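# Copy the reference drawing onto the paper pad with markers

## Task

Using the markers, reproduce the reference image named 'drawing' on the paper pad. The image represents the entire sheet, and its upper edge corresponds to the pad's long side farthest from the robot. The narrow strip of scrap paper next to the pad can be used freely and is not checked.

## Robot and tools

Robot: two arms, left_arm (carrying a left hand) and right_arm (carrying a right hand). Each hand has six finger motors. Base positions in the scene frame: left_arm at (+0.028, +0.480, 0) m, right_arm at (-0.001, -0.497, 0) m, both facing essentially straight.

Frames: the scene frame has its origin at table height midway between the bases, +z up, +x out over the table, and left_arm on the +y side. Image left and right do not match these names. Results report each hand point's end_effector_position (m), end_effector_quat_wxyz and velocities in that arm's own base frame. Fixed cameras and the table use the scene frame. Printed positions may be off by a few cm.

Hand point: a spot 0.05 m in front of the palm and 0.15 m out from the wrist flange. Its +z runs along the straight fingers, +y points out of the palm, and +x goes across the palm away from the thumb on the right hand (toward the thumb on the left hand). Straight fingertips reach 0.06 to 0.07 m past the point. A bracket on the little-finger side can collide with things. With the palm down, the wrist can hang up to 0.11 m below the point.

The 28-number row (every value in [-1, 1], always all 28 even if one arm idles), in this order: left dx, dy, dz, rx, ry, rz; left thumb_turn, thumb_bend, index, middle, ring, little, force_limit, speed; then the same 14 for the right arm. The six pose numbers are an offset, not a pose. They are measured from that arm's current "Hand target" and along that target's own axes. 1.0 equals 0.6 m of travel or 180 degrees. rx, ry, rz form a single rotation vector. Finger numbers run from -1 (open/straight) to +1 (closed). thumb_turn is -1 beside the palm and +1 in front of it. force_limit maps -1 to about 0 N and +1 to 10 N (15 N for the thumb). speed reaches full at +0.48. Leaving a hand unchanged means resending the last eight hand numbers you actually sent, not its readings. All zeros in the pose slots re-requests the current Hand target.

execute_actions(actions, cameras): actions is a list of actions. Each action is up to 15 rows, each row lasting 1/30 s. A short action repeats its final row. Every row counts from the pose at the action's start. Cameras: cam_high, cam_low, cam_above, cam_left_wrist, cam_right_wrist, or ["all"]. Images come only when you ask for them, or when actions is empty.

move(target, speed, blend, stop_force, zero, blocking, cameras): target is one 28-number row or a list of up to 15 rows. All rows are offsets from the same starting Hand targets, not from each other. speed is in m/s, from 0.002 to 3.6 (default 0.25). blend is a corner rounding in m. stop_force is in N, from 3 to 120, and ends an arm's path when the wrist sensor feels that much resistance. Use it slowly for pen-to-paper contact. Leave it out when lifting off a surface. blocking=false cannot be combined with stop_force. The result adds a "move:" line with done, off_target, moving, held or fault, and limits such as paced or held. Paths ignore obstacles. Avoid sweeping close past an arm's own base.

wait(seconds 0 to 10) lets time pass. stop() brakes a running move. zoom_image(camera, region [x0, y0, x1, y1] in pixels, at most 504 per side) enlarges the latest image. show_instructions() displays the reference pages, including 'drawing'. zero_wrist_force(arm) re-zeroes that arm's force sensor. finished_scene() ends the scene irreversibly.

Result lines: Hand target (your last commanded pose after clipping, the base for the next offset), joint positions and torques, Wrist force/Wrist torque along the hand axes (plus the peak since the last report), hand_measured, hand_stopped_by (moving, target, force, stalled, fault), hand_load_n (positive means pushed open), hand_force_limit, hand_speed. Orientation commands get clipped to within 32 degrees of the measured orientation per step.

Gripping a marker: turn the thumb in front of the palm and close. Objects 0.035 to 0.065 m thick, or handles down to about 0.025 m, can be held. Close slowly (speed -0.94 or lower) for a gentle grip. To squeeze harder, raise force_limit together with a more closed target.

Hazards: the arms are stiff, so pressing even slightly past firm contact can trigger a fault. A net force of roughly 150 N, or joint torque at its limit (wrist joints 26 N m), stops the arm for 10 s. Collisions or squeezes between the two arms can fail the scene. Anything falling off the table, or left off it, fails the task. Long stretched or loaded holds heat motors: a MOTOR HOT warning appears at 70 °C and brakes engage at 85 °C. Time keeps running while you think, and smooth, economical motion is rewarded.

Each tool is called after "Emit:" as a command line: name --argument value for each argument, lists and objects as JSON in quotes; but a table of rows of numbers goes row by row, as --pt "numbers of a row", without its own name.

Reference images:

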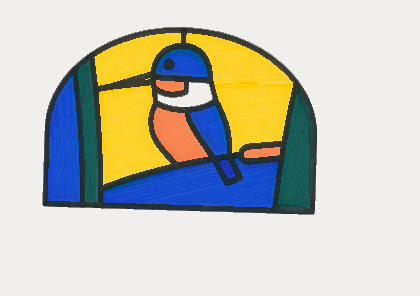

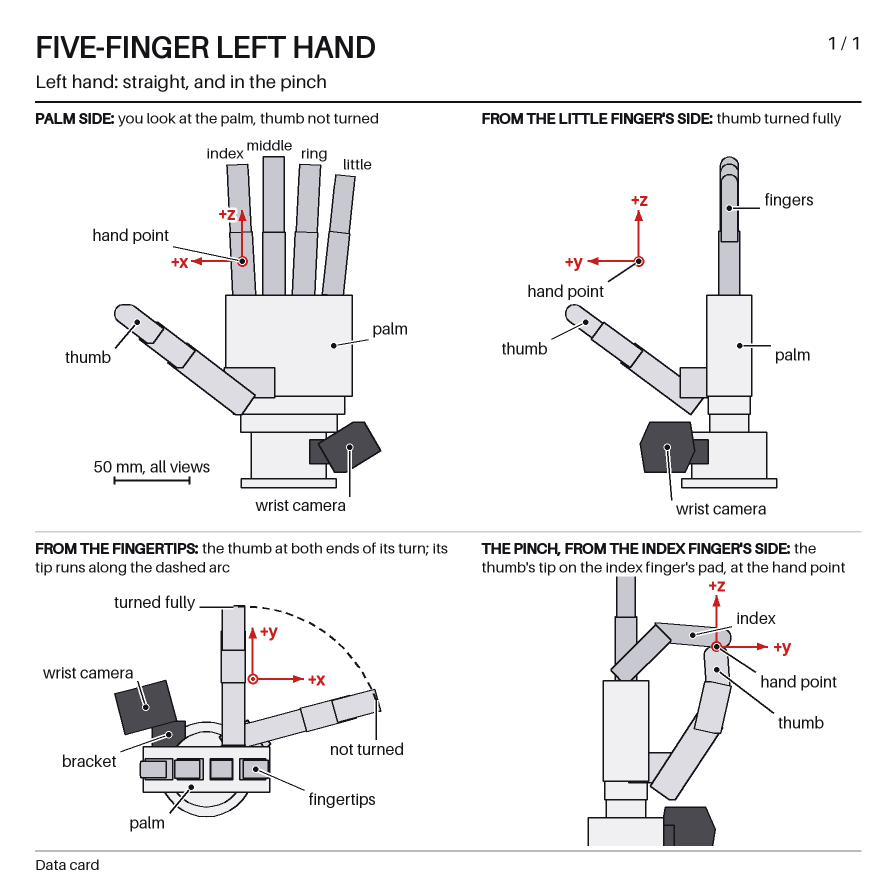

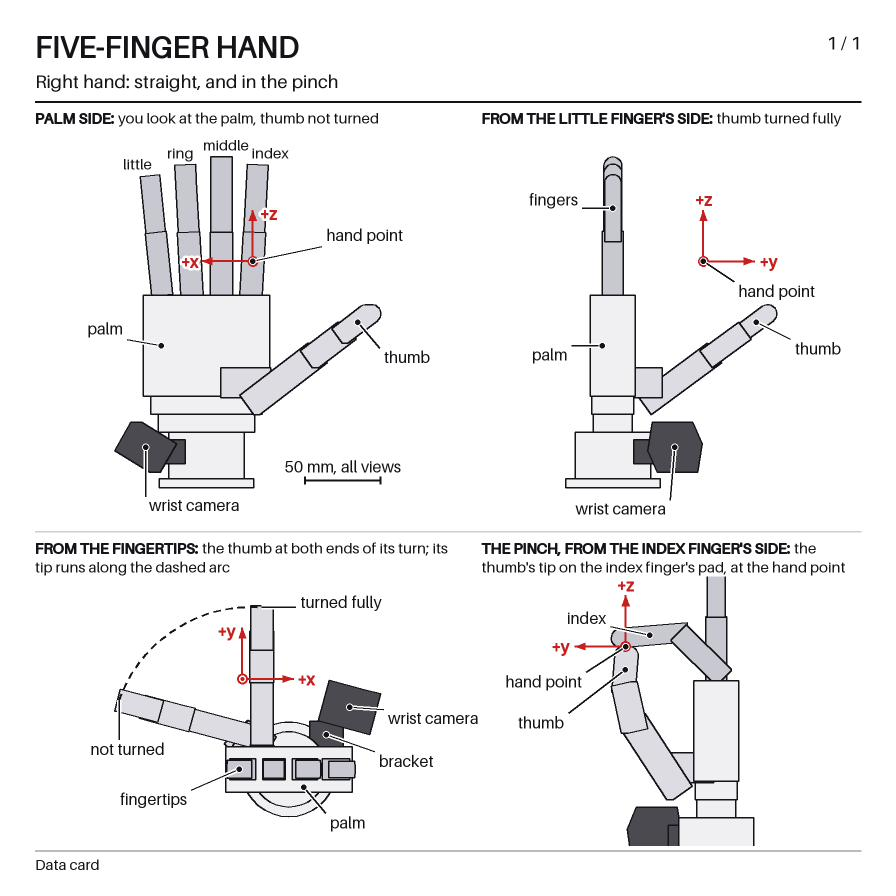

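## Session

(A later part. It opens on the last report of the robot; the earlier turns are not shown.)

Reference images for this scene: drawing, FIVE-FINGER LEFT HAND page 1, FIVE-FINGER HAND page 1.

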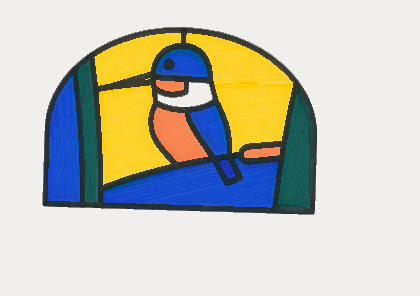

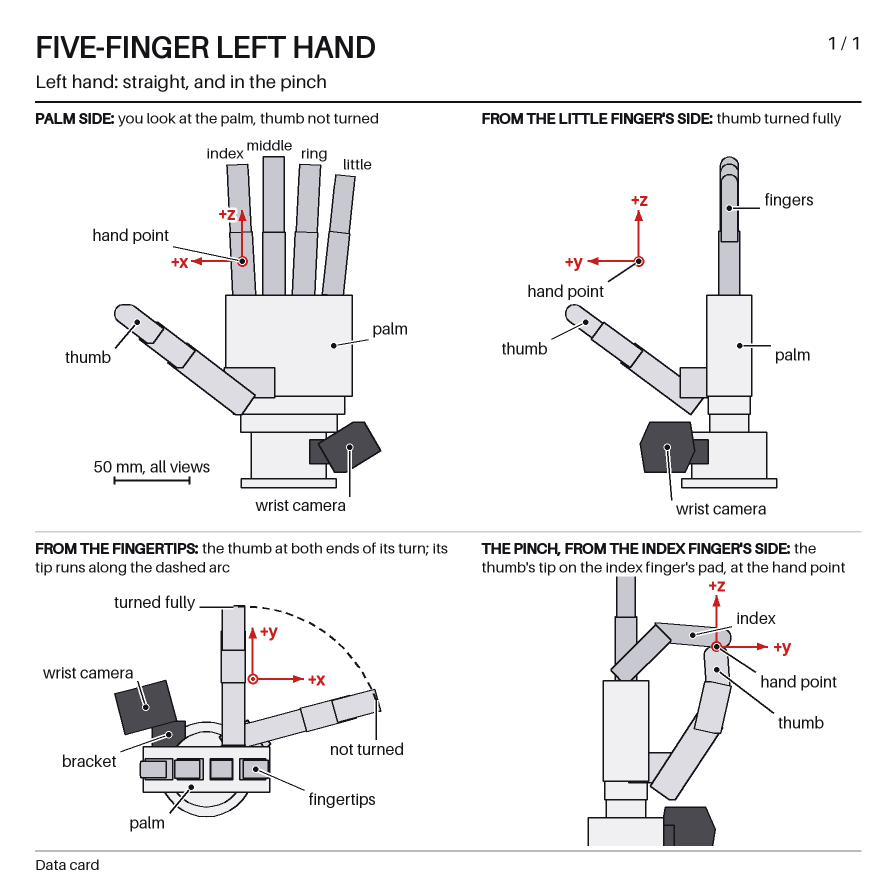

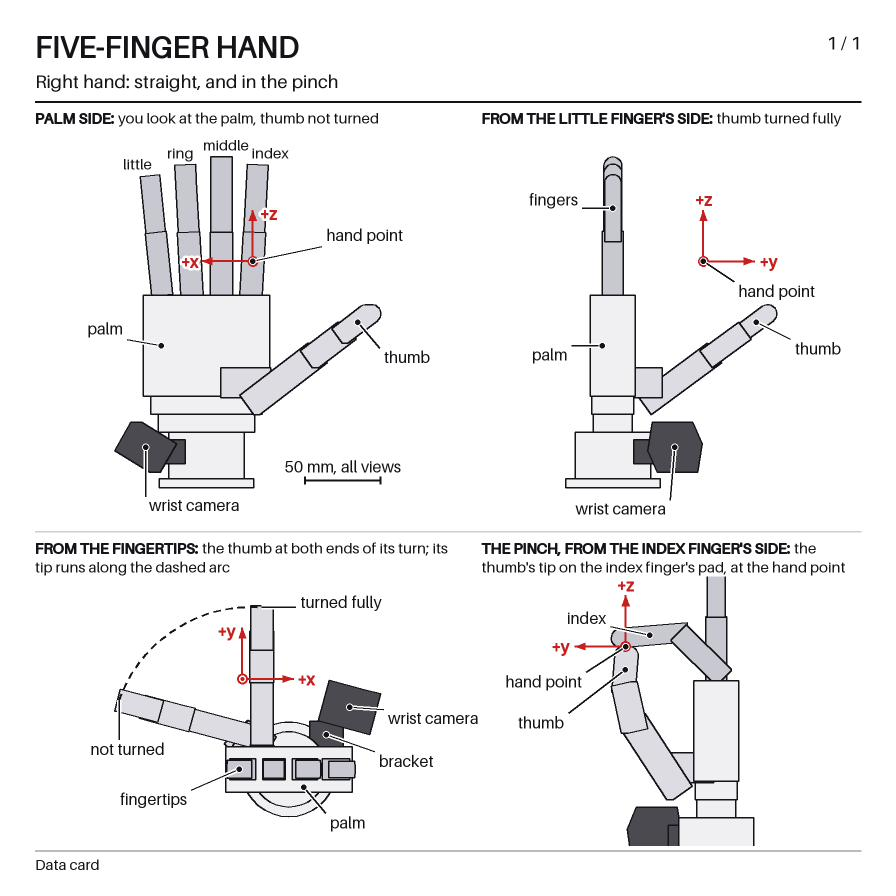

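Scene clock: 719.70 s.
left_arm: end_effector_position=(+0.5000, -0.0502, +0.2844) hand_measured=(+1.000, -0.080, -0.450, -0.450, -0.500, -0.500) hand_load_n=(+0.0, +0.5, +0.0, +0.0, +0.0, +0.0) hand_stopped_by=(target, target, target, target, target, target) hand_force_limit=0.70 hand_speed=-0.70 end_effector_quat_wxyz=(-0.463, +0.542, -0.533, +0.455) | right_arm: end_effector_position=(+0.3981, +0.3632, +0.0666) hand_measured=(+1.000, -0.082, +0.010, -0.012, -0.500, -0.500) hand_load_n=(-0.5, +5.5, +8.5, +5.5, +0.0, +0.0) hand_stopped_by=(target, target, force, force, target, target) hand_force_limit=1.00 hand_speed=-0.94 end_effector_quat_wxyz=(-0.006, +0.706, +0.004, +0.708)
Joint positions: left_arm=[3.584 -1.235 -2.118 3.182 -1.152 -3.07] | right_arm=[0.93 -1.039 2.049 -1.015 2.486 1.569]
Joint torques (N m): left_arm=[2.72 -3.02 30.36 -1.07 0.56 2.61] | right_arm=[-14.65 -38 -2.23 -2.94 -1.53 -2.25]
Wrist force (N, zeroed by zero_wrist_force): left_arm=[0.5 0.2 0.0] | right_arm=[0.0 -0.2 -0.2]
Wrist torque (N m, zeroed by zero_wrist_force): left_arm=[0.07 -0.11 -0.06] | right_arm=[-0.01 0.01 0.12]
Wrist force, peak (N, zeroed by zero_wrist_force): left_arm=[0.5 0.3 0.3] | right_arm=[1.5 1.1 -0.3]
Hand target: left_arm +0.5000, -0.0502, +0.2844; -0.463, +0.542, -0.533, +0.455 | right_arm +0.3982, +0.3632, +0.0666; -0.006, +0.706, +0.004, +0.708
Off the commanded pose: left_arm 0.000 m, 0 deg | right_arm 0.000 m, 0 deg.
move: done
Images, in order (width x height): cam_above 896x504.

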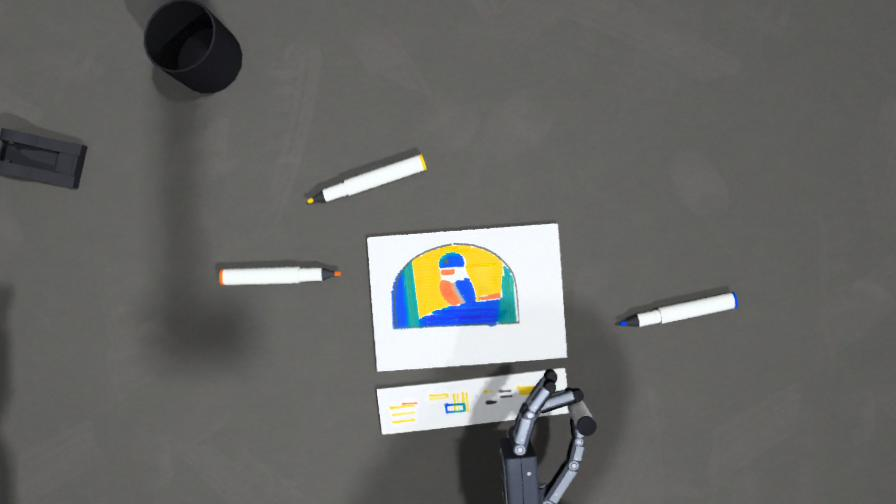

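Emit:
move --pt "0 0 0 0 0 0 1 -0.08 -0.45 -0.45 -0.5 -0.5 0.7 -0.7 -0.018 -0.31067 0.1475 0 0 0 1 -0.08 0.55 0.45 -0.5 -0.5 1.0 -0.94" --pt "0 0 0 0 0 0 1 -0.08 -0.45 -0.45 -0.5 -0.5 0.7 -0.7 -0.0297 -0.31067 0.1475 0 0 0 1 -0.08 0.55 0.45 -0.5 -0.5 1.0 -0.94" --pt "0 0 0 0 0 0 1 -0.08 -0.45 -0.45 -0.5 -0.5 0.7 -0.7 -0.0297 -0.08467 0.14117 0 0 0 1 -0.08 0.55 0.45 -0.5 -0.5 1.0 -0.94" --speed '[0.25,0.04,0.08]'

Emit:
move --pt "0 0 0 0 0 0 1 -0.08 -0.45 -0.45 -0.5 -0.5 0.7 -0.7 0.01 0 0 0 0 0 1 -0.08 0.55 0.45 -0.5 -0.5 1.0 -0.94" --pt "0 0 0 0 0 0 1 -0.08 -0.45 -0.45 -0.5 -0.5 0.7 -0.7 0.012 0.05 -0.12 0 0 0 1 -0.08 0.55 0.45 -0.5 -0.5 1.0 -0.94" --speed 0.25 --cameras '["cam_above"]'

Emit:
zoom_image --camera "cam_above" --region '[375, 230, 545, 345]'

Scene clock: 724.70 s.
left_arm: end_effector_position=(+0.5000, -0.0502, +0.2844) hand_measured=(+1.000, -0.080, -0.450, -0.450, -0.500, -0.500) hand_load_n=(+0.0, +0.0, -0.5, +0.0, +0.0, +0.0) hand_stopped_by=(target, target, target, target, target, target) hand_force_limit=0.70 hand_speed=-0.70 end_effector_quat_wxyz=(-0.463, +0.542, -0.533, +0.455) | right_arm: end_effector_position=(+0.4822, +0.4153, +0.0491) hand_measured=(+1.000, -0.082, +0.010, -0.012, -0.500, -0.500) hand_load_n=(-0.5, +5.5, +9.0, +5.5, +0.0, +0.0) hand_stopped_by=(target, target, force, force, target, target) hand_force_limit=1.00 hand_speed=-0.94 end_effector_quat_wxyz=(-0.006, +0.706, +0.004, +0.708)
Joint positions: left_arm=[3.584 -1.235 -2.118 3.182 -1.152 -3.07] | right_arm=[0.859 -0.883 1.802 -0.923 2.416 1.569]
Joint torques (N m): left_arm=[1.4 -3.1 30.75 -1.08 0.2 2.66] | right_arm=[-15.21 -44.03 -1.67 -2.69 -1.41 -2.16]
Wrist force (N, zeroed by zero_wrist_force): left_arm=[0.1 0.0 -0.1] | right_arm=[2.0 -1.0 -0.6]
Wrist torque (N m, zeroed by zero_wrist_force): left_arm=[0.05 -0.07 -0.08] | right_arm=[0.04 0.07 0.03]
Wrist force, peak (N, zeroed by zero_wrist_force): left_arm=[0.7 0.1 -0.3] | right_arm=[2.0 -1.6 -0.4]
Hand target: left_arm +0.5000, -0.0502, +0.2844; -0.463, +0.542, -0.533, +0.455 | right_arm +0.4822, +0.4152, +0.0491; -0.006, +0.706, +0.004, +0.708
Off the commanded pose: left_arm 0.000 m, 0 deg | right_arm 0.000 m, 0 deg.
move: done

Scene clock: 726.23 s.
left_arm: end_effector_position=(+0.5000, -0.0502, +0.2844) hand_measured=(+1.000, -0.080, -0.450, -0.450, -0.500, -0.500) hand_load_n=(+0.0, +0.0, +0.0, +0.0, +0.0, +0.0) hand_stopped_by=(target, target, target, target, target, target) hand_force_limit=0.70 hand_speed=-0.70 end_effector_quat_wxyz=(-0.463, +0.542, -0.533, +0.455) | right_arm: end_effector_position=(+0.4106, +0.3842, +0.0560) hand_measured=(+1.000, -0.082, +0.010, -0.012, -0.500, -0.500) hand_load_n=(+0.0, +6.0, +8.5, +5.0, +0.0, +0.0) hand_stopped_by=(target, target, force, force, target, target) hand_force_limit=1.00 hand_speed=-0.94 end_effector_quat_wxyz=(-0.006, +0.706, +0.004, +0.708)
Joint positions: left_arm=[3.584 -1.235 -2.118 3.182 -1.152 -3.07] | right_arm=[0.935 -0.981 1.979 -1.003 2.492 1.569]
Joint torques (N m): left_arm=[1.68 -2.69 30.07 -1.08 0.22 2.59] | right_arm=[8.99 -40.23 -2.19 -3.09 1.6 -2.29]
Wrist force (N, zeroed by zero_wrist_force): left_arm=[0.1 0.2 -0.1] | right_arm=[-0.1 0.0 -0.1]
Wrist torque (N m, zeroed by zero_wrist_force): left_arm=[0.07 -0.06 -0.08] | right_arm=[-0.01 0.02 0.12]
Wrist force, peak (N, zeroed by zero_wrist_force): left_arm=[0.2 0.5 -0.2] | right_arm=[2.1 -0.8 -0.5]
Hand target: left_arm +0.5000, -0.0502, +0.2844; -0.463, +0.542, -0.533, +0.455 | right_arm +0.4106, +0.3842, +0.0560; -0.006, +0.706, +0.004, +0.708
Off the commanded pose: left_arm 0.000 m, 0 deg | right_arm 0.000 m, 0 deg.
move: done
Images, in order (width x height): cam_above 896x504.

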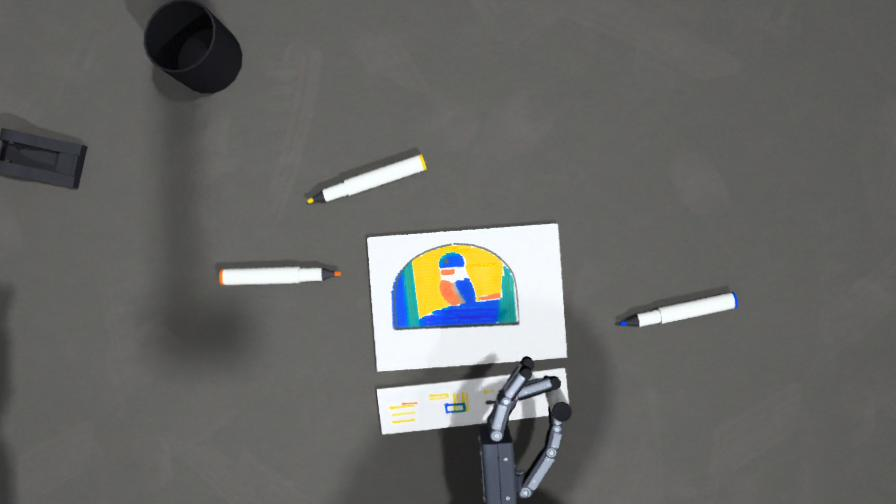

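Scaled by 2.965 from the camera's 896x504 image, which has a finer 1280x720 frame.

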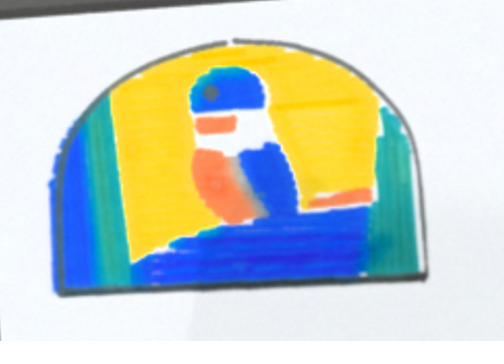

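Emit:
move --pt "0 0 0 0 0 0 1 -0.08 -0.45 -0.45 -0.5 -0.5 0.7 -0.7 -0.003 -0.15717 0.27308 0 0 0 1 -0.08 0.55 0.45 -0.5 -0.5 1.0 -0.94" --pt "0 0 0 0 0 0 1 -0.08 -0.45 -0.45 -0.5 -0.5 0.7 -0.7 -0.0120 -0.15717 0.27308 0 0 0 1 -0.08 0.55 0.45 -0.5 -0.5 1.0 -0.94" --pt "0 0 0 0 0 0 1 -0.08 -0.45 -0.45 -0.5 -0.5 0.7 -0.7 -0.0121 -0.18067 0.27092 0 0 0 1 -0.08 0.55 0.45 -0.5 -0.5 1.0 -0.94" --pt "0 0 0 0 0 0 1 -0.08 -0.45 -0.45 -0.5 -0.5 0.7 -0.7 -0.0121 -0.19733 0.26758 0 0 0 1 -0.08 0.55 0.45 -0.5 -0.5 1.0 -0.94" --pt "0 0 0 0 0 0 1 -0.08 -0.45 -0.45 -0.5 -0.5 0.7 -0.7 -0.0121 -0.2140 0.26258 0 0 0 1 -0.08 0.55 0.45 -0.5 -0.5 1.0 -0.94" --pt "0 0 0 0 0 0 1 -0.08 -0.45 -0.45 -0.5 -0.5 0.7 -0.7 -0.0121 -0.2265 0.25675 0 0 0 1 -0.08 0.55 0.45 -0.5 -0.5 1.0 -0.94" --pt "0 0 0 0 0 0 1 -0.08 -0.45 -0.45 -0.5 -0.5 0.7 -0.7 -0.0121 -0.23733 0.25092 0 0 0 1 -0.08 0.55 0.45 -0.5 -0.5 1.0 -0.94" --pt "0 0 0 0 0 0 1 -0.08 -0.45 -0.45 -0.5 -0.5 0.7 -0.7 -0.0121 -0.24733 0.24258 0 0 0 1 -0.08 0.55 0.45 -0.5 -0.5 1.0 -0.94" --pt "0 0 0 0 0 0 1 -0.08 -0.45 -0.45 -0.5 -0.5 0.7 -0.7 -0.0121 -0.25567 0.23425 0 0 0 1 -0.08 0.55 0.45 -0.5 -0.5 1.0 -0.94" --pt "0 0 0 0 0 0 1 -0.08 -0.45 -0.45 -0.5 -0.5 0.7 -0.7 -0.0121 -0.2640 0.22258 0 0 0 1 -0.08 0.55 0.45 -0.5 -0.5 1.0 -0.94" --pt "0 0 0 0 0 0 1 -0.08 -0.45 -0.45 -0.5 -0.5 0.7 -0.7 -0.0121 -0.26983 0.21175 0 0 0 1 -0.08 0.55 0.45 -0.5 -0.5 1.0 -0.94" --pt "0 0 0 0 0 0 1 -0.08 -0.45 -0.45 -0.5 -0.5 0.7 -0.7 -0.0121 -0.27383 0.19758 0 0 0 1 -0.08 0.55 0.45 -0.5 -0.5 1.0 -0.94" --pt "0 0 0 0 0 0 1 -0.08 -0.45 -0.45 -0.5 -0.5 0.7 -0.7 -0.0121 -0.2755 0.17208 0 0 0 1 -0.08 0.55 0.45 -0.5 -0.5 1.0 -0.94" --pt "0 0 0 0 0 0 1 -0.08 -0.45 -0.45 -0.5 -0.5 0.7 -0.7 -0.0121 -0.27683 0.12542 0 0 0 1 -0.08 0.55 0.45 -0.5 -0.5 1.0 -0.94" --pt "0 0 0 0 0 0 1 -0.08 -0.45 -0.45 -0.5 -0.5 0.7 -0.7 -0.004 -0.27683 0.12542 0 0 0 1 -0.08 0.55 0.45 -0.5 -0.5 1.0 -0.94" --speed '[0.25,0.04,0.08,0.08,0.08,0.08,0.08,0.08,0.08,0.08,0.08,0.08,0.08,0.08,0.1]' --blend '[0,0,0.002,0.002,0.002,0.002,0.002,0.002,0.002,0.002,0.002,0.002,0.002,0,0]'

Scene clock: 731.53 s.
left_arm: end_effector_position=(+0.5000, -0.0502, +0.2844) hand_measured=(+1.000, -0.080, -0.450, -0.450, -0.500, -0.500) hand_load_n=(+0.0, +0.0, +0.0, +0.0, +0.0, +0.0) hand_stopped_by=(target, target, target, target, target, target) hand_force_limit=0.70 hand_speed=-0.70 end_effector_quat_wxyz=(-0.463, +0.542, -0.533, +0.455) | right_arm: end_effector_position=(+0.4835, +0.5513, +0.0540) hand_measured=(+1.000, -0.082, +0.010, -0.012, -0.500, -0.500) hand_load_n=(-0.5, +5.5, +8.0, +5.5, +0.0, +0.0) hand_stopped_by=(target, target, force, force, target, target) hand_force_limit=1.00 hand_speed=-0.94 end_effector_quat_wxyz=(-0.005, +0.706, +0.004, +0.708)
Joint positions: left_arm=[3.584 -1.235 -2.118 3.182 -1.152 -3.07] | right_arm=[0.999 -0.679 1.356 -0.681 2.556 1.568]
Joint torques (N m): left_arm=[0.6 -3.89 31.21 -1.1 0.31 2.89] | right_arm=[9.34 -54.3 -21.64 0.86 1.57 -1.48]
Wrist force (N, zeroed by zero_wrist_force): left_arm=[0.3 0.2 0.0] | right_arm=[-0.3 0.2 -0.2]
Wrist torque (N m, zeroed by zero_wrist_force): left_arm=[0.08 -0.09 -0.07] | right_arm=[0.05 0.06 0.08]
Wrist force, peak (N, zeroed by zero_wrist_force): left_arm=[0.3 0.4 -0.4] | right_arm=[2.3 0.2 0.9]
Hand target: left_arm +0.5000, -0.0502, +0.2844; -0.463, +0.542, -0.533, +0.455 | right_arm +0.4835, +0.5513, +0.0541; -0.006, +0.706, +0.004, +0.708
Off the commanded pose: left_arm 0.000 m, 0 deg | right_arm 0.000 m, 0 deg.
move: done

Emit:
move --target '[0,0,0,0,0,0,1,-0.08,-0.45,-0.45,-0.5,-0.5,0.7,-0.7,0.004,0.05,-0.10,0,0,0,1,-0.08,0.55,0.45,-0.5,-0.5,1.0,-0.94]' --speed 0.25 --cameras '["cam_above"]'

Emit:
zoom_image --camera "cam_above" --region '[375, 230, 545, 345]'

Scene clock: 732.70 s.
left_arm: end_effector_position=(+0.5000, -0.0502, +0.2844) hand_measured=(+1.000, -0.080, -0.450, -0.450, -0.500, -0.500) hand_load_n=(+0.0, +0.0, +0.0, +0.0, +0.0, +0.0) hand_stopped_by=(target, target, target, target, target, target) hand_force_limit=0.70 hand_speed=-0.70 end_effector_quat_wxyz=(-0.463, +0.542, -0.533, +0.455) | right_arm: end_effector_position=(+0.4240, +0.5205, +0.0563) hand_measured=(+1.000, -0.082, +0.010, -0.012, -0.500, -0.500) hand_load_n=(+0.0, +5.5, +8.0, +5.0, +0.0, +0.0) hand_stopped_by=(target, target, force, force, target, target) hand_force_limit=1.00 hand_speed=-0.94 end_effector_quat_wxyz=(-0.006, +0.706, +0.004, +0.708)
Joint positions: left_arm=[3.584 -1.235 -2.118 3.182 -1.152 -3.07] | right_arm=[1.057 -0.771 1.539 -0.773 2.613 1.568]
Joint torques (N m): left_arm=[-0.41 -2.92 31.88 -0.82 0.08 2.63] | right_arm=[9.13 -50.36 -5.32 -2.8 1.65 -2.23]
Wrist force (N, zeroed by zero_wrist_force): left_arm=[0.4 0.1 0.1] | right_arm=[-0.3 0.2 -0.3]
Wrist torque (N m, zeroed by zero_wrist_force): left_arm=[0.05 -0.09 -0.06] | right_arm=[0.05 0.07 0.11]
Wrist force, peak (N, zeroed by zero_wrist_force): left_arm=[0.6 0.3 0.1] | right_arm=[0.0 0.7 -1.0]
Hand target: left_arm +0.5000, -0.0502, +0.2844; -0.463, +0.542, -0.533, +0.455 | right_arm +0.4239, +0.5205, +0.0563; -0.006, +0.706, +0.004, +0.708
Off the commanded pose: left_arm 0.000 m, 0 deg | right_arm 0.000 m, 0 deg.
move: done
Images, in order (width x height): cam_above 896x504.

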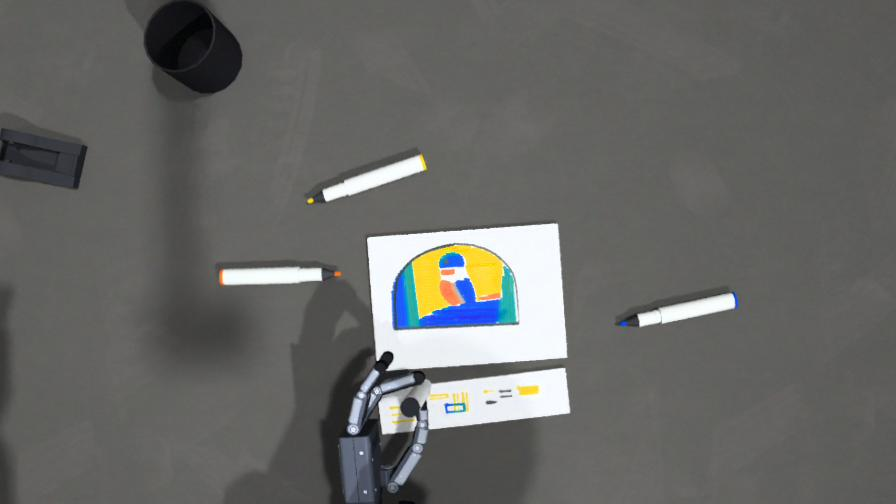

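Scaled by 2.965 from the camera's 896x504 image, which has a finer 1280x720 frame.

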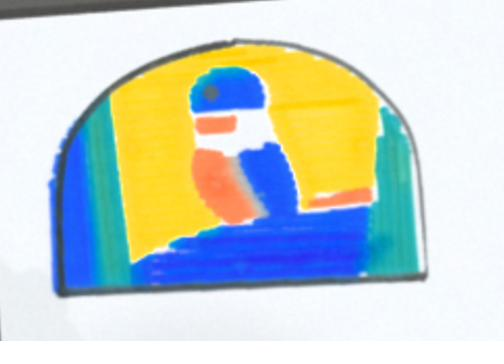

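Emit:
zoom_image --camera "cam_above" --region '[380, 270, 430, 335]'

Emit:
zoom_image --camera "cam_above" --region '[420, 235, 500, 290]'

Scaled by 7.754 from the camera's 896x504 image, which has a finer 1280x720 frame.

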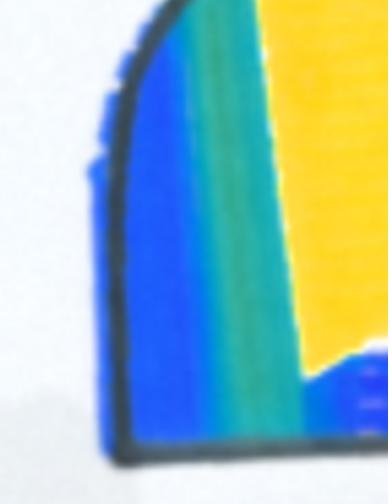

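Scaled by 6.300 from the camera's 896x504 image, which has a finer 1280x720 frame.

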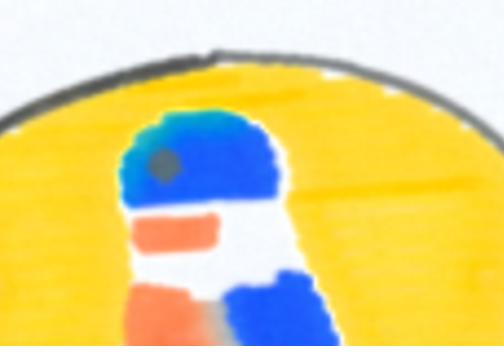

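Emit:
move --pt "0 0 0 0 0 0 1 -0.08 -0.45 -0.45 -0.5 -0.5 0.7 -0.7 -0.003 0.01017 -0.01517 0 0 0 1 -0.08 0.55 0.45 -0.5 -0.5 1.0 -0.94" --pt "0 0 0 0 0 0 1 -0.08 -0.45 -0.45 -0.5 -0.5 0.7 -0.7 -0.0125 0.01017 -0.01517 0 0 0 1 -0.08 0.55 0.45 -0.5 -0.5 1.0 -0.94" --pt "0 0 0 0 0 0 1 -0.08 -0.45 -0.45 -0.5 -0.5 0.7 -0.7 -0.0125 0.07683 -0.01517 0 0 0 1 -0.08 0.55 0.45 -0.5 -0.5 1.0 -0.94" --speed '[0.2,0.02,0.05]'

Emit:
move --pt "0 0 0 0 0 0 1 -0.08 -0.45 -0.45 -0.5 -0.5 0.7 -0.7 0.009 0 0 0 0 0 1 -0.08 0.55 0.45 -0.5 -0.5 1.0 -0.94" --pt "0 0 0 0 0 0 1 -0.08 -0.45 -0.45 -0.5 -0.5 0.7 -0.7 0.009 0.02 0 0 0 0 1 -0.08 0.55 0.45 -0.5 -0.5 1.0 -0.94" --pt "0 0 0 0 0 0 1 -0.08 -0.45 -0.45 -0.5 -0.5 0.7 -0.7 0.0004 0.02 0 0 0 0 1 -0.08 0.55 0.45 -0.5 -0.5 1.0 -0.94" --pt "0 0 0 0 0 0 1 -0.08 -0.45 -0.45 -0.5 -0.5 0.7 -0.7 0.01 0.02 0 0 0 0 1 -0.08 0.55 0.45 -0.5 -0.5 1.0 -0.94" --pt "0 0 0 0 0 0 1 -0.08 -0.45 -0.45 -0.5 -0.5 0.7 -0.7 0.02 0.16 0 0 0 0 1 -0.08 0.55 0.45 -0.5 -0.5 1.0 -0.94" --speed '[0.1,0.1,0.03,0.1,0.25]' --cameras '["cam_above"]'

Emit:
zoom_image --camera "cam_above" --region '[420, 365, 520, 420]'

Scene clock: 736.67 s.
left_arm: end_effector_position=(+0.5000, -0.0502, +0.2844) hand_measured=(+1.000, -0.080, -0.450, -0.450, -0.500, -0.500) hand_load_n=(-0.5, +0.0, +0.0, +0.0, +0.0, +0.0) hand_stopped_by=(target, target, target, target, target, target) hand_force_limit=0.70 hand_speed=-0.70 end_effector_quat_wxyz=(-0.463, +0.542, -0.533, +0.455) | right_arm: end_effector_position=(+0.4155, +0.4743, +0.0487) hand_measured=(+1.000, -0.082, +0.010, -0.012, -0.500, -0.500) hand_load_n=(-2.0, +4.5, +6.5, +5.0, +0.0, +0.0) hand_stopped_by=(target, target, force, force, target, target) hand_force_limit=1.00 hand_speed=-0.94 end_effector_quat_wxyz=(-0.006, +0.706, +0.004, +0.708)
Joint positions: left_arm=[3.584 -1.235 -2.118 3.182 -1.152 -3.07] | right_arm=[1.028 -0.835 1.702 -0.872 2.585 1.568]
Joint torques (N m): left_arm=[-0.29 -3.46 29.8 -1.14 0.42 2.89] | right_arm=[-14.27 -47.95 -4.02 -2.48 -1.44 -2.12]
Wrist force (N, zeroed by zero_wrist_force): left_arm=[0.4 0.3 -0.1] | right_arm=[0.6 -0.2 -0.2]
Wrist torque (N m, zeroed by zero_wrist_force): left_arm=[0.09 -0.09 -0.07] | right_arm=[0.04 0.03 0.11]
Wrist force, peak (N, zeroed by zero_wrist_force): left_arm=[0.6 0.2 -0.2] | right_arm=[4.0 -2.1 0.7]
Hand target: left_arm +0.5000, -0.0502, +0.2844; -0.463, +0.542, -0.533, +0.455 | right_arm +0.4155, +0.4743, +0.0487; -0.006, +0.706, +0.004, +0.708
Off the commanded pose: left_arm 0.000 m, 0 deg | right_arm 0.000 m, 0 deg.
move: done

Scene clock: 739.40 s.
left_arm: end_effector_position=(+0.5000, -0.0502, +0.2844) hand_measured=(+1.000, -0.080, -0.450, -0.450, -0.500, -0.500) hand_load_n=(+0.0, +0.0, +0.0, +0.0, +0.0, +0.0) hand_stopped_by=(target, target, target, target, target, target) hand_force_limit=0.70 hand_speed=-0.70 end_effector_quat_wxyz=(-0.463, +0.542, -0.533, +0.455) | right_arm: end_effector_position=(+0.4168, +0.3783, +0.0605) hand_measured=(+1.000, -0.082, +0.010, -0.012, -0.500, -0.500) hand_load_n=(-2.0, +4.5, +6.5, +5.0, +0.0, +0.0) hand_stopped_by=(target, target, force, force, target, target) hand_force_limit=1.00 hand_speed=-0.94 end_effector_quat_wxyz=(-0.006, +0.706, +0.004, +0.708)
Joint positions: left_arm=[3.584 -1.235 -2.118 3.182 -1.152 -3.07] | right_arm=[0.916 -0.995 1.988 -0.998 2.473 1.569]
Joint torques (N m): left_arm=[0.71 -2.99 30.81 -1.08 0.14 2.63] | right_arm=[-13.74 -40.82 -2.22 -2.82 -1.65 -2.22]
Wrist force (N, zeroed by zero_wrist_force): left_arm=[0.4 0.3 -0.1] | right_arm=[0.0 -0.1 0.0]
Wrist torque (N m, zeroed by zero_wrist_force): left_arm=[0.09 -0.10 -0.07] | right_arm=[-0.03 0.02 0.13]
Wrist force, peak (N, zeroed by zero_wrist_force): left_arm=[0.6 0.2 -0.3] | right_arm=[0.0 1.6 0.0]
Hand target: left_arm +0.5000, -0.0502, +0.2844; -0.463, +0.542, -0.533, +0.455 | right_arm +0.4168, +0.3783, +0.0605; -0.006, +0.706, +0.004, +0.708
Off the commanded pose: left_arm 0.000 m, 0 deg | right_arm 0.000 m, 0 deg.
move: done
Images, in order (width x height): cam_above 896x504.

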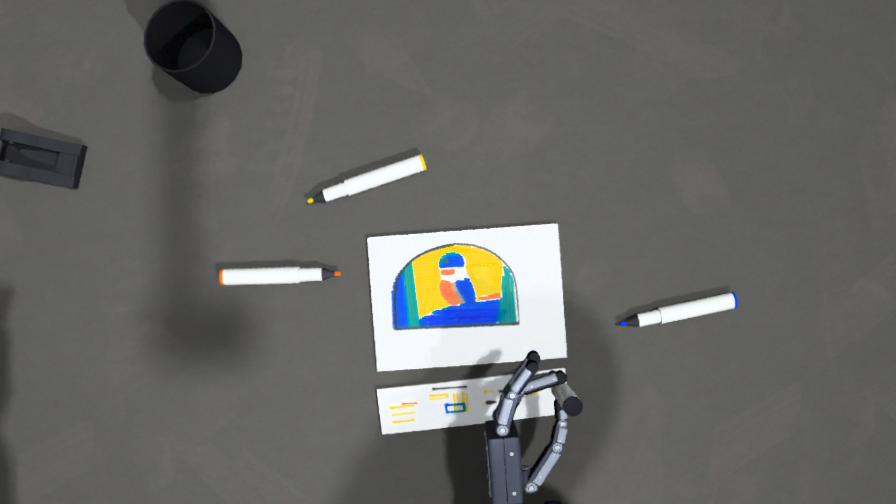

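Scaled by 5.040 from the camera's 896x504 image, which has a finer 1280x720 frame.

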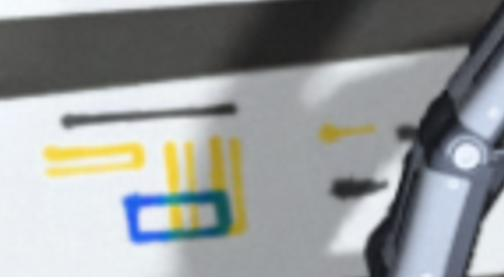

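Emit:
move --pt "0 0 0 0 0 0 1 -0.08 -0.45 -0.45 -0.5 -0.5 0.7 -0.7 -0.010 -0.2225 0.0015 0 0 0 1 -0.08 0.55 0.45 -0.5 -0.5 1.0 -0.94" --pt "0 0 0 0 0 0 1 -0.08 -0.45 -0.45 -0.5 -0.5 0.7 -0.7 -0.0201 -0.2225 0.0015 0 0 0 1 -0.08 0.55 0.45 -0.5 -0.5 1.0 -0.94" --pt "0 0 0 0 0 0 1 -0.08 -0.45 -0.45 -0.5 -0.5 0.7 -0.7 -0.0201 -0.15583 0.0015 0 0 0 1 -0.08 0.55 0.45 -0.5 -0.5 1.0 -0.94" --speed '[0.25,0.02,0.05]'

Emit:
move --pt "0 0 0 0 0 0 1 -0.08 -0.45 -0.45 -0.5 -0.5 0.7 -0.7 0.01 0 0 0 0 0 1 -0.08 0.55 0.45 -0.5 -0.5 1.0 -0.94" --pt "0 0 0 0 0 0 1 -0.08 -0.45 -0.45 -0.5 -0.5 0.7 -0.7 0.03 0.12 0 0 0 0 1 -0.08 0.55 0.45 -0.5 -0.5 1.0 -0.94" --speed '[0.1,0.25]' --cameras '["cam_above", "cam_low", "cam_right_wrist"]'

Emit:
zoom_image --camera "cam_above" --region '[420, 365, 520, 420]'

Emit:
zoom_image --camera "cam_low" --region '[520, 160, 660, 290]'

Scene clock: 743.67 s.
left_arm: end_effector_position=(+0.5000, -0.0502, +0.2844) hand_measured=(+1.000, -0.080, -0.450, -0.450, -0.500, -0.500) hand_load_n=(+0.0, +0.0, +0.0, +0.0, +0.0, +0.0) hand_stopped_by=(target, target, target, target, target, target) hand_force_limit=0.70 hand_speed=-0.70 end_effector_quat_wxyz=(-0.463, +0.542, -0.533, +0.455) | right_arm: end_effector_position=(+0.4164, +0.4718, +0.0486) hand_measured=(+1.000, -0.082, +0.010, -0.012, -0.500, -0.500) hand_load_n=(-2.0, +4.5, +6.5, +5.0, +0.0, +0.0) hand_stopped_by=(target, target, force, force, target, target) hand_force_limit=1.00 hand_speed=-0.94 end_effector_quat_wxyz=(-0.006, +0.706, +0.004, +0.708)
Joint positions: left_arm=[3.584 -1.235 -2.118 3.182 -1.152 -3.07] | right_arm=[1.025 -0.838 1.709 -0.876 2.581 1.568]
Joint torques (N m): left_arm=[0.68 -2.54 30.55 -1.06 0.13 2.59] | right_arm=[-13.57 -46.76 -5.32 -2.56 -1.54 -2.37]
Wrist force (N, zeroed by zero_wrist_force): left_arm=[0.1 0.2 -0.1] | right_arm=[0.9 -0.1 -0.1]
Wrist torque (N m, zeroed by zero_wrist_force): left_arm=[0.09 -0.06 -0.08] | right_arm=[0.06 0.05 0.03]
Wrist force, peak (N, zeroed by zero_wrist_force): left_arm=[0.6 0.1 -0.3] | right_arm=[1.5 -1.1 0.0]
Hand target: left_arm +0.5000, -0.0502, +0.2844; -0.463, +0.542, -0.533, +0.455 | right_arm +0.4164, +0.4718, +0.0486; -0.006, +0.706, +0.004, +0.708
Off the commanded pose: left_arm 0.000 m, 0 deg | right_arm 0.000 m, 0 deg.
move: done

Scene clock: 745.20 s.
left_arm: end_effector_position=(+0.5000, -0.0502, +0.2844) hand_measured=(+1.000, -0.080, -0.450, -0.450, -0.500, -0.500) hand_load_n=(+0.0, +0.0, +0.0, +0.0, -0.5, +0.0) hand_stopped_by=(target, target, target, target, target, target) hand_force_limit=0.70 hand_speed=-0.70 end_effector_quat_wxyz=(-0.463, +0.542, -0.533, +0.455) | right_arm: end_effector_position=(+0.4174, +0.3998, +0.0665) hand_measured=(+1.000, -0.082, +0.010, -0.012, -0.500, -0.500) hand_load_n=(-2.0, +4.5, +7.0, +5.0, +0.0, +0.0) hand_stopped_by=(target, target, force, force, target, target) hand_force_limit=1.00 hand_speed=-0.94 end_effector_quat_wxyz=(-0.006, +0.706, +0.004, +0.708)
Joint positions: left_arm=[3.584 -1.235 -2.118 3.182 -1.152 -3.07] | right_arm=[0.943 -0.977 1.925 -0.952 2.5 1.569]
Joint torques (N m): left_arm=[0.57 -2.1 30.66 -1.24 0.06 2.44] | right_arm=[-13.08 -41.23 -4.15 -2.92 -1.42 -2.23]
Wrist force (N, zeroed by zero_wrist_force): left_arm=[0.2 0.1 -0.1] | right_arm=[-0.1 0.0 -0.1]
Wrist torque (N m, zeroed by zero_wrist_force): left_arm=[0.06 -0.08 -0.07] | right_arm=[0.01 0.03 0.12]
Wrist force, peak (N, zeroed by zero_wrist_force): left_arm=[0.6 0.0 -0.3] | right_arm=[0.0 1.6 -0.4]
Hand target: left_arm +0.5000, -0.0502, +0.2844; -0.463, +0.542, -0.533, +0.455 | right_arm +0.4174, +0.3998, +0.0665; -0.006, +0.706, +0.004, +0.708
Off the commanded pose: left_arm 0.000 m, 0 deg | right_arm 0.000 m, 0 deg.
move: done
Images, in order (width x height): cam_low 896x504, cam_above 896x504, cam_right_wrist 672x504.

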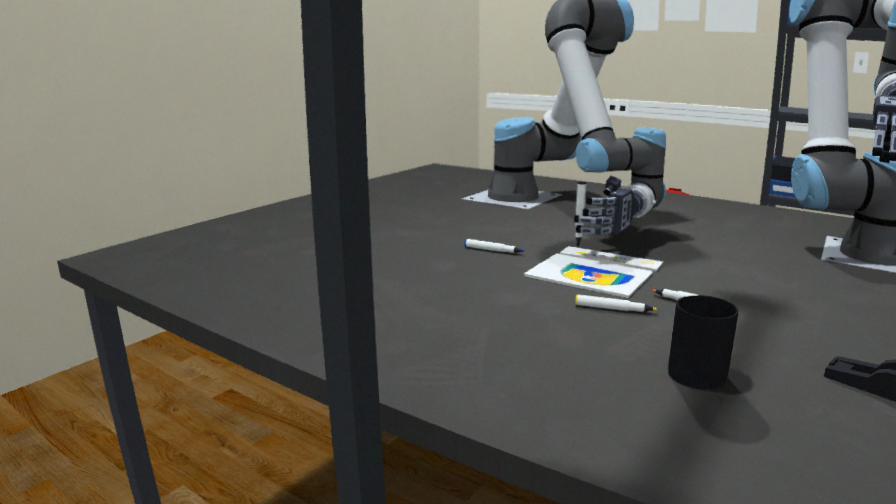

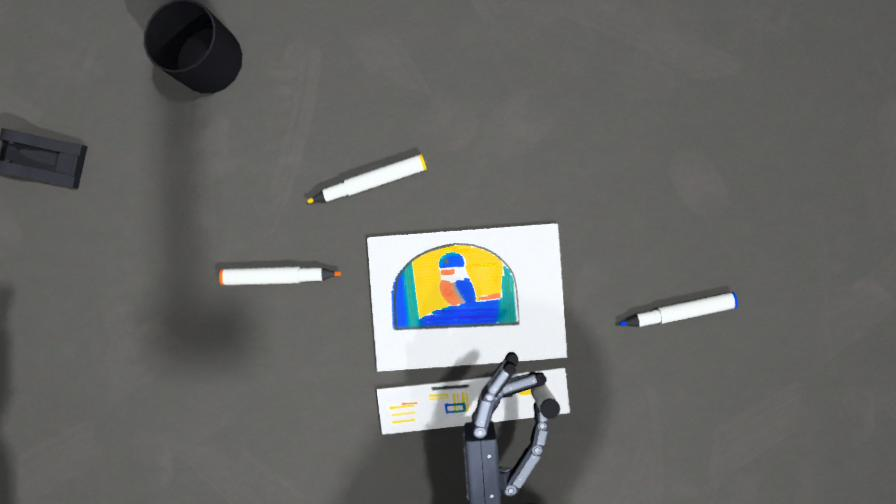

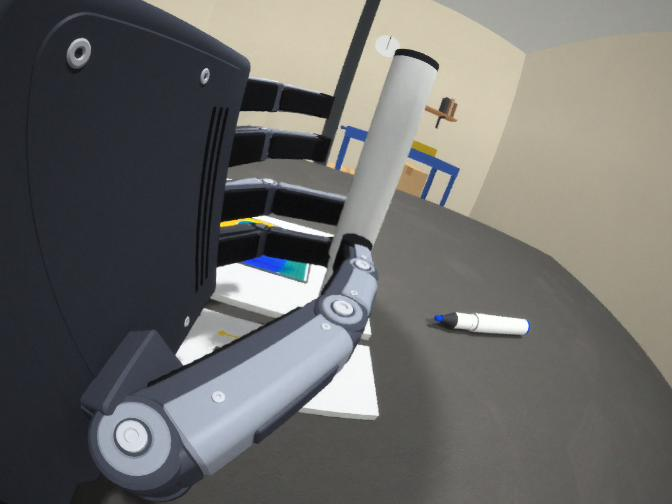

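Scaled by 5.040 from the camera's 896x504 image, which has a finer 1280x720 frame.

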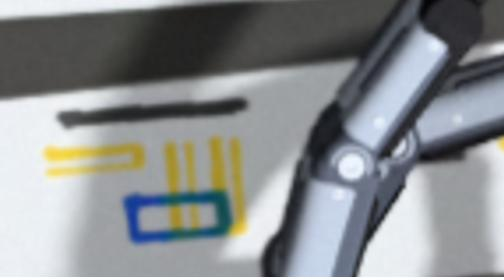

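Scaled by 3.600 from the camera's 896x504 image, which has a finer 1280x720 frame.

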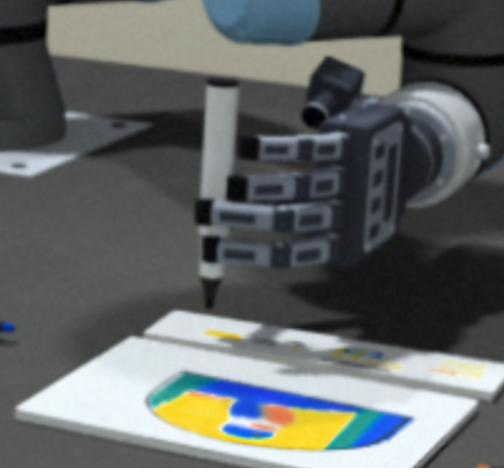

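Emit:
execute_actions --actions '[[[0,0,0,0,0,0,1,-0.08,-0.45,-0.45,-0.5,-0.5,0.7,-0.7,0,0,0,0,0,0,1,-0.08,0.55,0.45,0.2,-0.5,-0.5,-0.9]],[[0,0,0,0,0,0,1,-0.08,-0.45,-0.45,-0.5,-0.5,0.7,-0.7,0,0,0,0,0,0,1,-0.08,0.55,0.45,0.2,-0.5,-0.5,-0.9]],[[0,0,0,0,0,0,1,-0.08,-0.45,-0.45,-0.5,-0.5,0.7,-0.7,0,0,0,0,0,0,1,-0.08,0.55,0.45,0.2,-0.5,-0.5,-0.9]],[[0,0,0,0,0,0,1,-0.08,-0.45,-0.45,-0.5,-0.5,0.7,-0.7,0,0,0,0,0,0,1,-0.08,0.55,0.45,0.2,-0.5,-0.5,-0.9]]]' --cameras '["cam_right_wrist", "cam_low"]'

Emit:
zoom_image --camera "cam_low" --region '[520, 160, 660, 290]'

Scene clock: 747.90 s.
left_arm: end_effector_position=(+0.5000, -0.0502, +0.2844) hand_measured=(+1.000, -0.080, -0.450, -0.450, -0.500, -0.500) hand_load_n=(+0.0, +0.0, +0.0, +0.0, -0.5, +0.0) hand_stopped_by=(target, target, target, target, target, target) hand_force_limit=0.70 hand_speed=-0.70 end_effector_quat_wxyz=(-0.463, +0.542, -0.533, +0.455) | right_arm: end_effector_position=(+0.4174, +0.3998, +0.0665) hand_measured=(+1.000, -0.082, +0.010, -0.012, +0.002, -0.500) hand_load_n=(+0.0, +5.5, +8.0, +3.0, +4.0, +0.5) hand_stopped_by=(target, target, force, force, force, target) hand_force_limit=-0.50 hand_speed=-0.90 end_effector_quat_wxyz=(-0.006, +0.706, +0.004, +0.708)
Joint positions: left_arm=[3.584 -1.235 -2.118 3.182 -1.152 -3.07] | right_arm=[0.943 -0.977 1.925 -0.952 2.5 1.569]
Joint torques (N m): left_arm=[-0.52 -2.98 30.44 -1.14 0.33 2.51] | right_arm=[-13.49 -42.08 -3.8 -2.92 -1.33 -2.2]
Wrist force (N, zeroed by zero_wrist_force): left_arm=[0.3 0.3 -0.1] | right_arm=[-0.1 -0.1 -0.2]
Wrist torque (N m, zeroed by zero_wrist_force): left_arm=[0.10 -0.10 -0.07] | right_arm=[-0.01 0.03 0.11]
Wrist force, peak (N, zeroed by zero_wrist_force): left_arm=[0.5 0.5 0.1] | right_arm=[-0.4 0.3 -0.7]
Hand target: left_arm +0.5000, -0.0502, +0.2844; -0.463, +0.542, -0.533, +0.455 | right_arm +0.4174, +0.3998, +0.0665; -0.006, +0.706, +0.004, +0.708
Off the commanded pose: left_arm 0.000 m, 0 deg | right_arm 0.000 m, 0 deg.
Images, in order (width x height): cam_low 896x504, cam_right_wrist 672x504.

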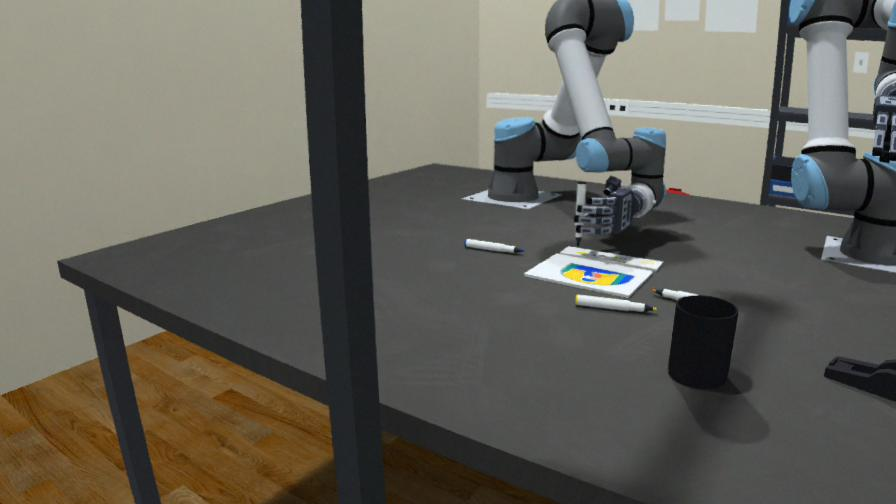

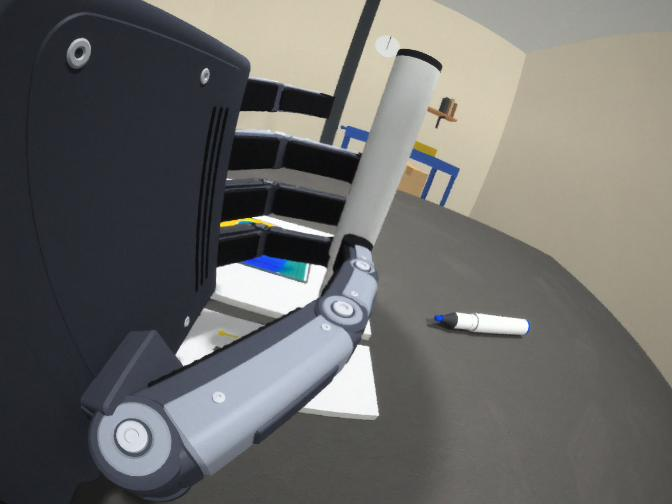

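Scaled by 3.600 from the camera's 896x504 image, which has a finer 1280x720 frame.

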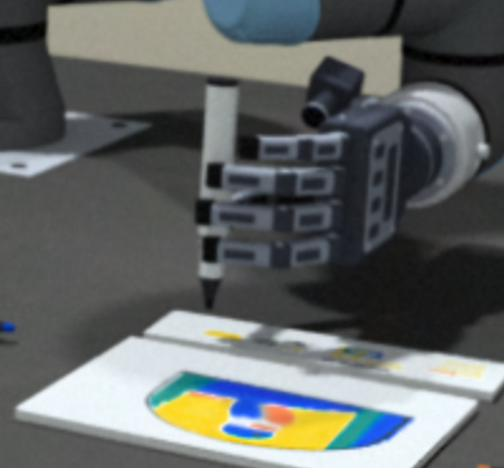

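Emit:
execute_actions --actions '[[[0,0,0,0,0,0,1,-0.08,-0.45,-0.45,-0.5,-0.5,0.7,-0.7,0,0,0,0,0,0,1,-0.08,0.55,0.45,0.2,0.2,-0.6,-0.9]],[[0,0,0,0,0,0,1,-0.08,-0.45,-0.45,-0.5,-0.5,0.7,-0.7,0,0,0,0,0,0,1,-0.08,0.55,0.45,0.2,0.2,-0.6,-0.9]],[[0,0,0,0,0,0,1,-0.08,-0.45,-0.45,-0.5,-0.5,0.7,-0.7,0,0,0,0,0,0,1,-0.08,0.55,0.45,0.2,0.2,-0.6,-0.9]],[[0,0,0,0,0,0,1,-0.08,-0.45,-0.45,-0.5,-0.5,0.7,-0.7,0,0,0,0,0,0,1,-0.08,0.6,0.45,0.2,0.2,0.9,-0.94]],[[0,0,0,0,0,0,1,-0.08,-0.45,-0.45,-0.5,-0.5,0.7,-0.7,0,0,0,0,0,0,1,-0.08,0.6,0.45,0.2,0.2,0.9,-0.94]]]' --cameras '["cam_right_wrist", "cam_low"]'

Emit:
zoom_image --camera "cam_low" --region '[520, 160, 660, 290]'

Scene clock: 751.63 s.
left_arm: end_effector_position=(+0.5000, -0.0502, +0.2844) hand_measured=(+1.000, -0.080, -0.450, -0.450, -0.500, -0.500) hand_load_n=(+0.0, -0.5, +0.0, -0.5, +0.0, +0.0) hand_stopped_by=(target, target, target, target, target, target) hand_force_limit=0.70 hand_speed=-0.70 end_effector_quat_wxyz=(-0.463, +0.542, -0.533, +0.455) | right_arm: end_effector_position=(+0.4174, +0.3998, +0.0665) hand_measured=(+1.000, -0.082, +0.016, -0.012, +0.002, +0.200) hand_load_n=(-1.5, +4.5, +7.5, +1.0, +0.0, +0.5) hand_stopped_by=(target, target, force, force, force, target) hand_force_limit=0.90 hand_speed=-0.94 end_effector_quat_wxyz=(-0.006, +0.706, +0.004, +0.708)
Joint positions: left_arm=[3.584 -1.235 -2.118 3.182 -1.152 -3.07] | right_arm=[0.943 -0.977 1.925 -0.952 2.5 1.569]
Joint torques (N m): left_arm=[-0.52 -2.72 30.98 -0.9 0.25 2.41] | right_arm=[-13.35 -41.55 -4.97 -2.52 -0.95 -2.13]
Wrist force (N, zeroed by zero_wrist_force): left_arm=[0.2 0.3 -0.2] | right_arm=[-0.3 0.2 -0.1]
Wrist torque (N m, zeroed by zero_wrist_force): left_arm=[0.10 -0.08 -0.07] | right_arm=[0.03 0.07 0.10]
Wrist force, peak (N, zeroed by zero_wrist_force): left_arm=[0.5 0.3 -0.2] | right_arm=[-0.3 0.5 -0.3]
Hand target: left_arm +0.5000, -0.0502, +0.2844; -0.463, +0.542, -0.533, +0.455 | right_arm +0.4174, +0.3998, +0.0665; -0.006, +0.706, +0.004, +0.708
Off the commanded pose: left_arm 0.000 m, 0 deg | right_arm 0.000 m, 0 deg.
Images, in order (width x height): cam_low 896x504, cam_right_wrist 672x504.

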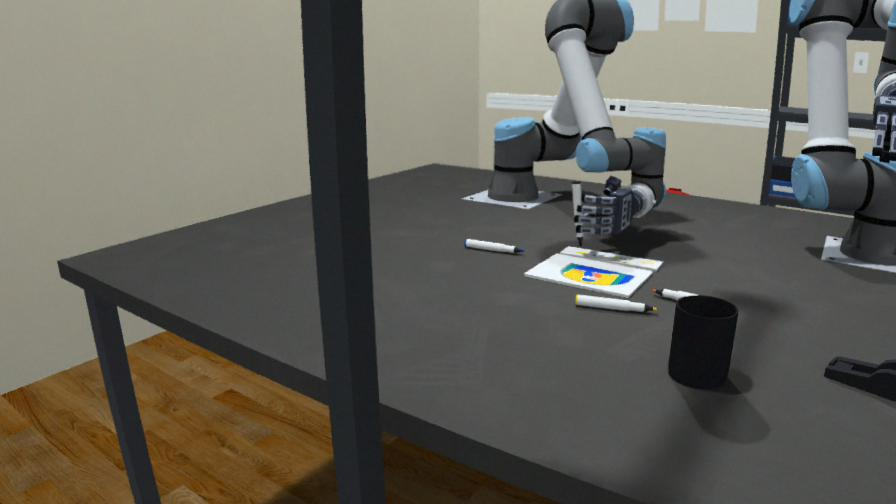

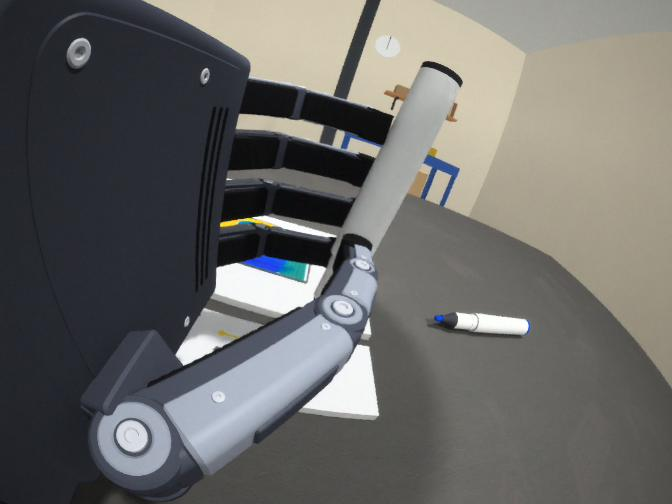

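Scaled by 3.600 from the camera's 896x504 image, which has a finer 1280x720 frame.

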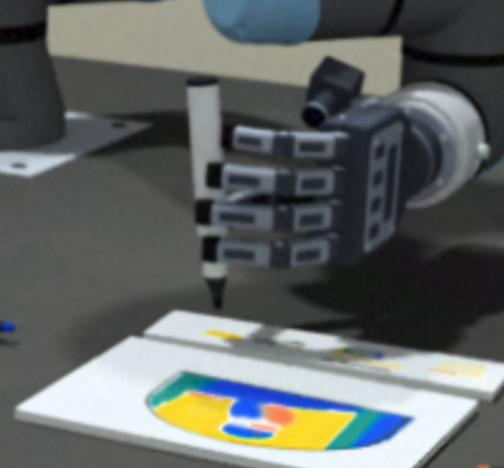

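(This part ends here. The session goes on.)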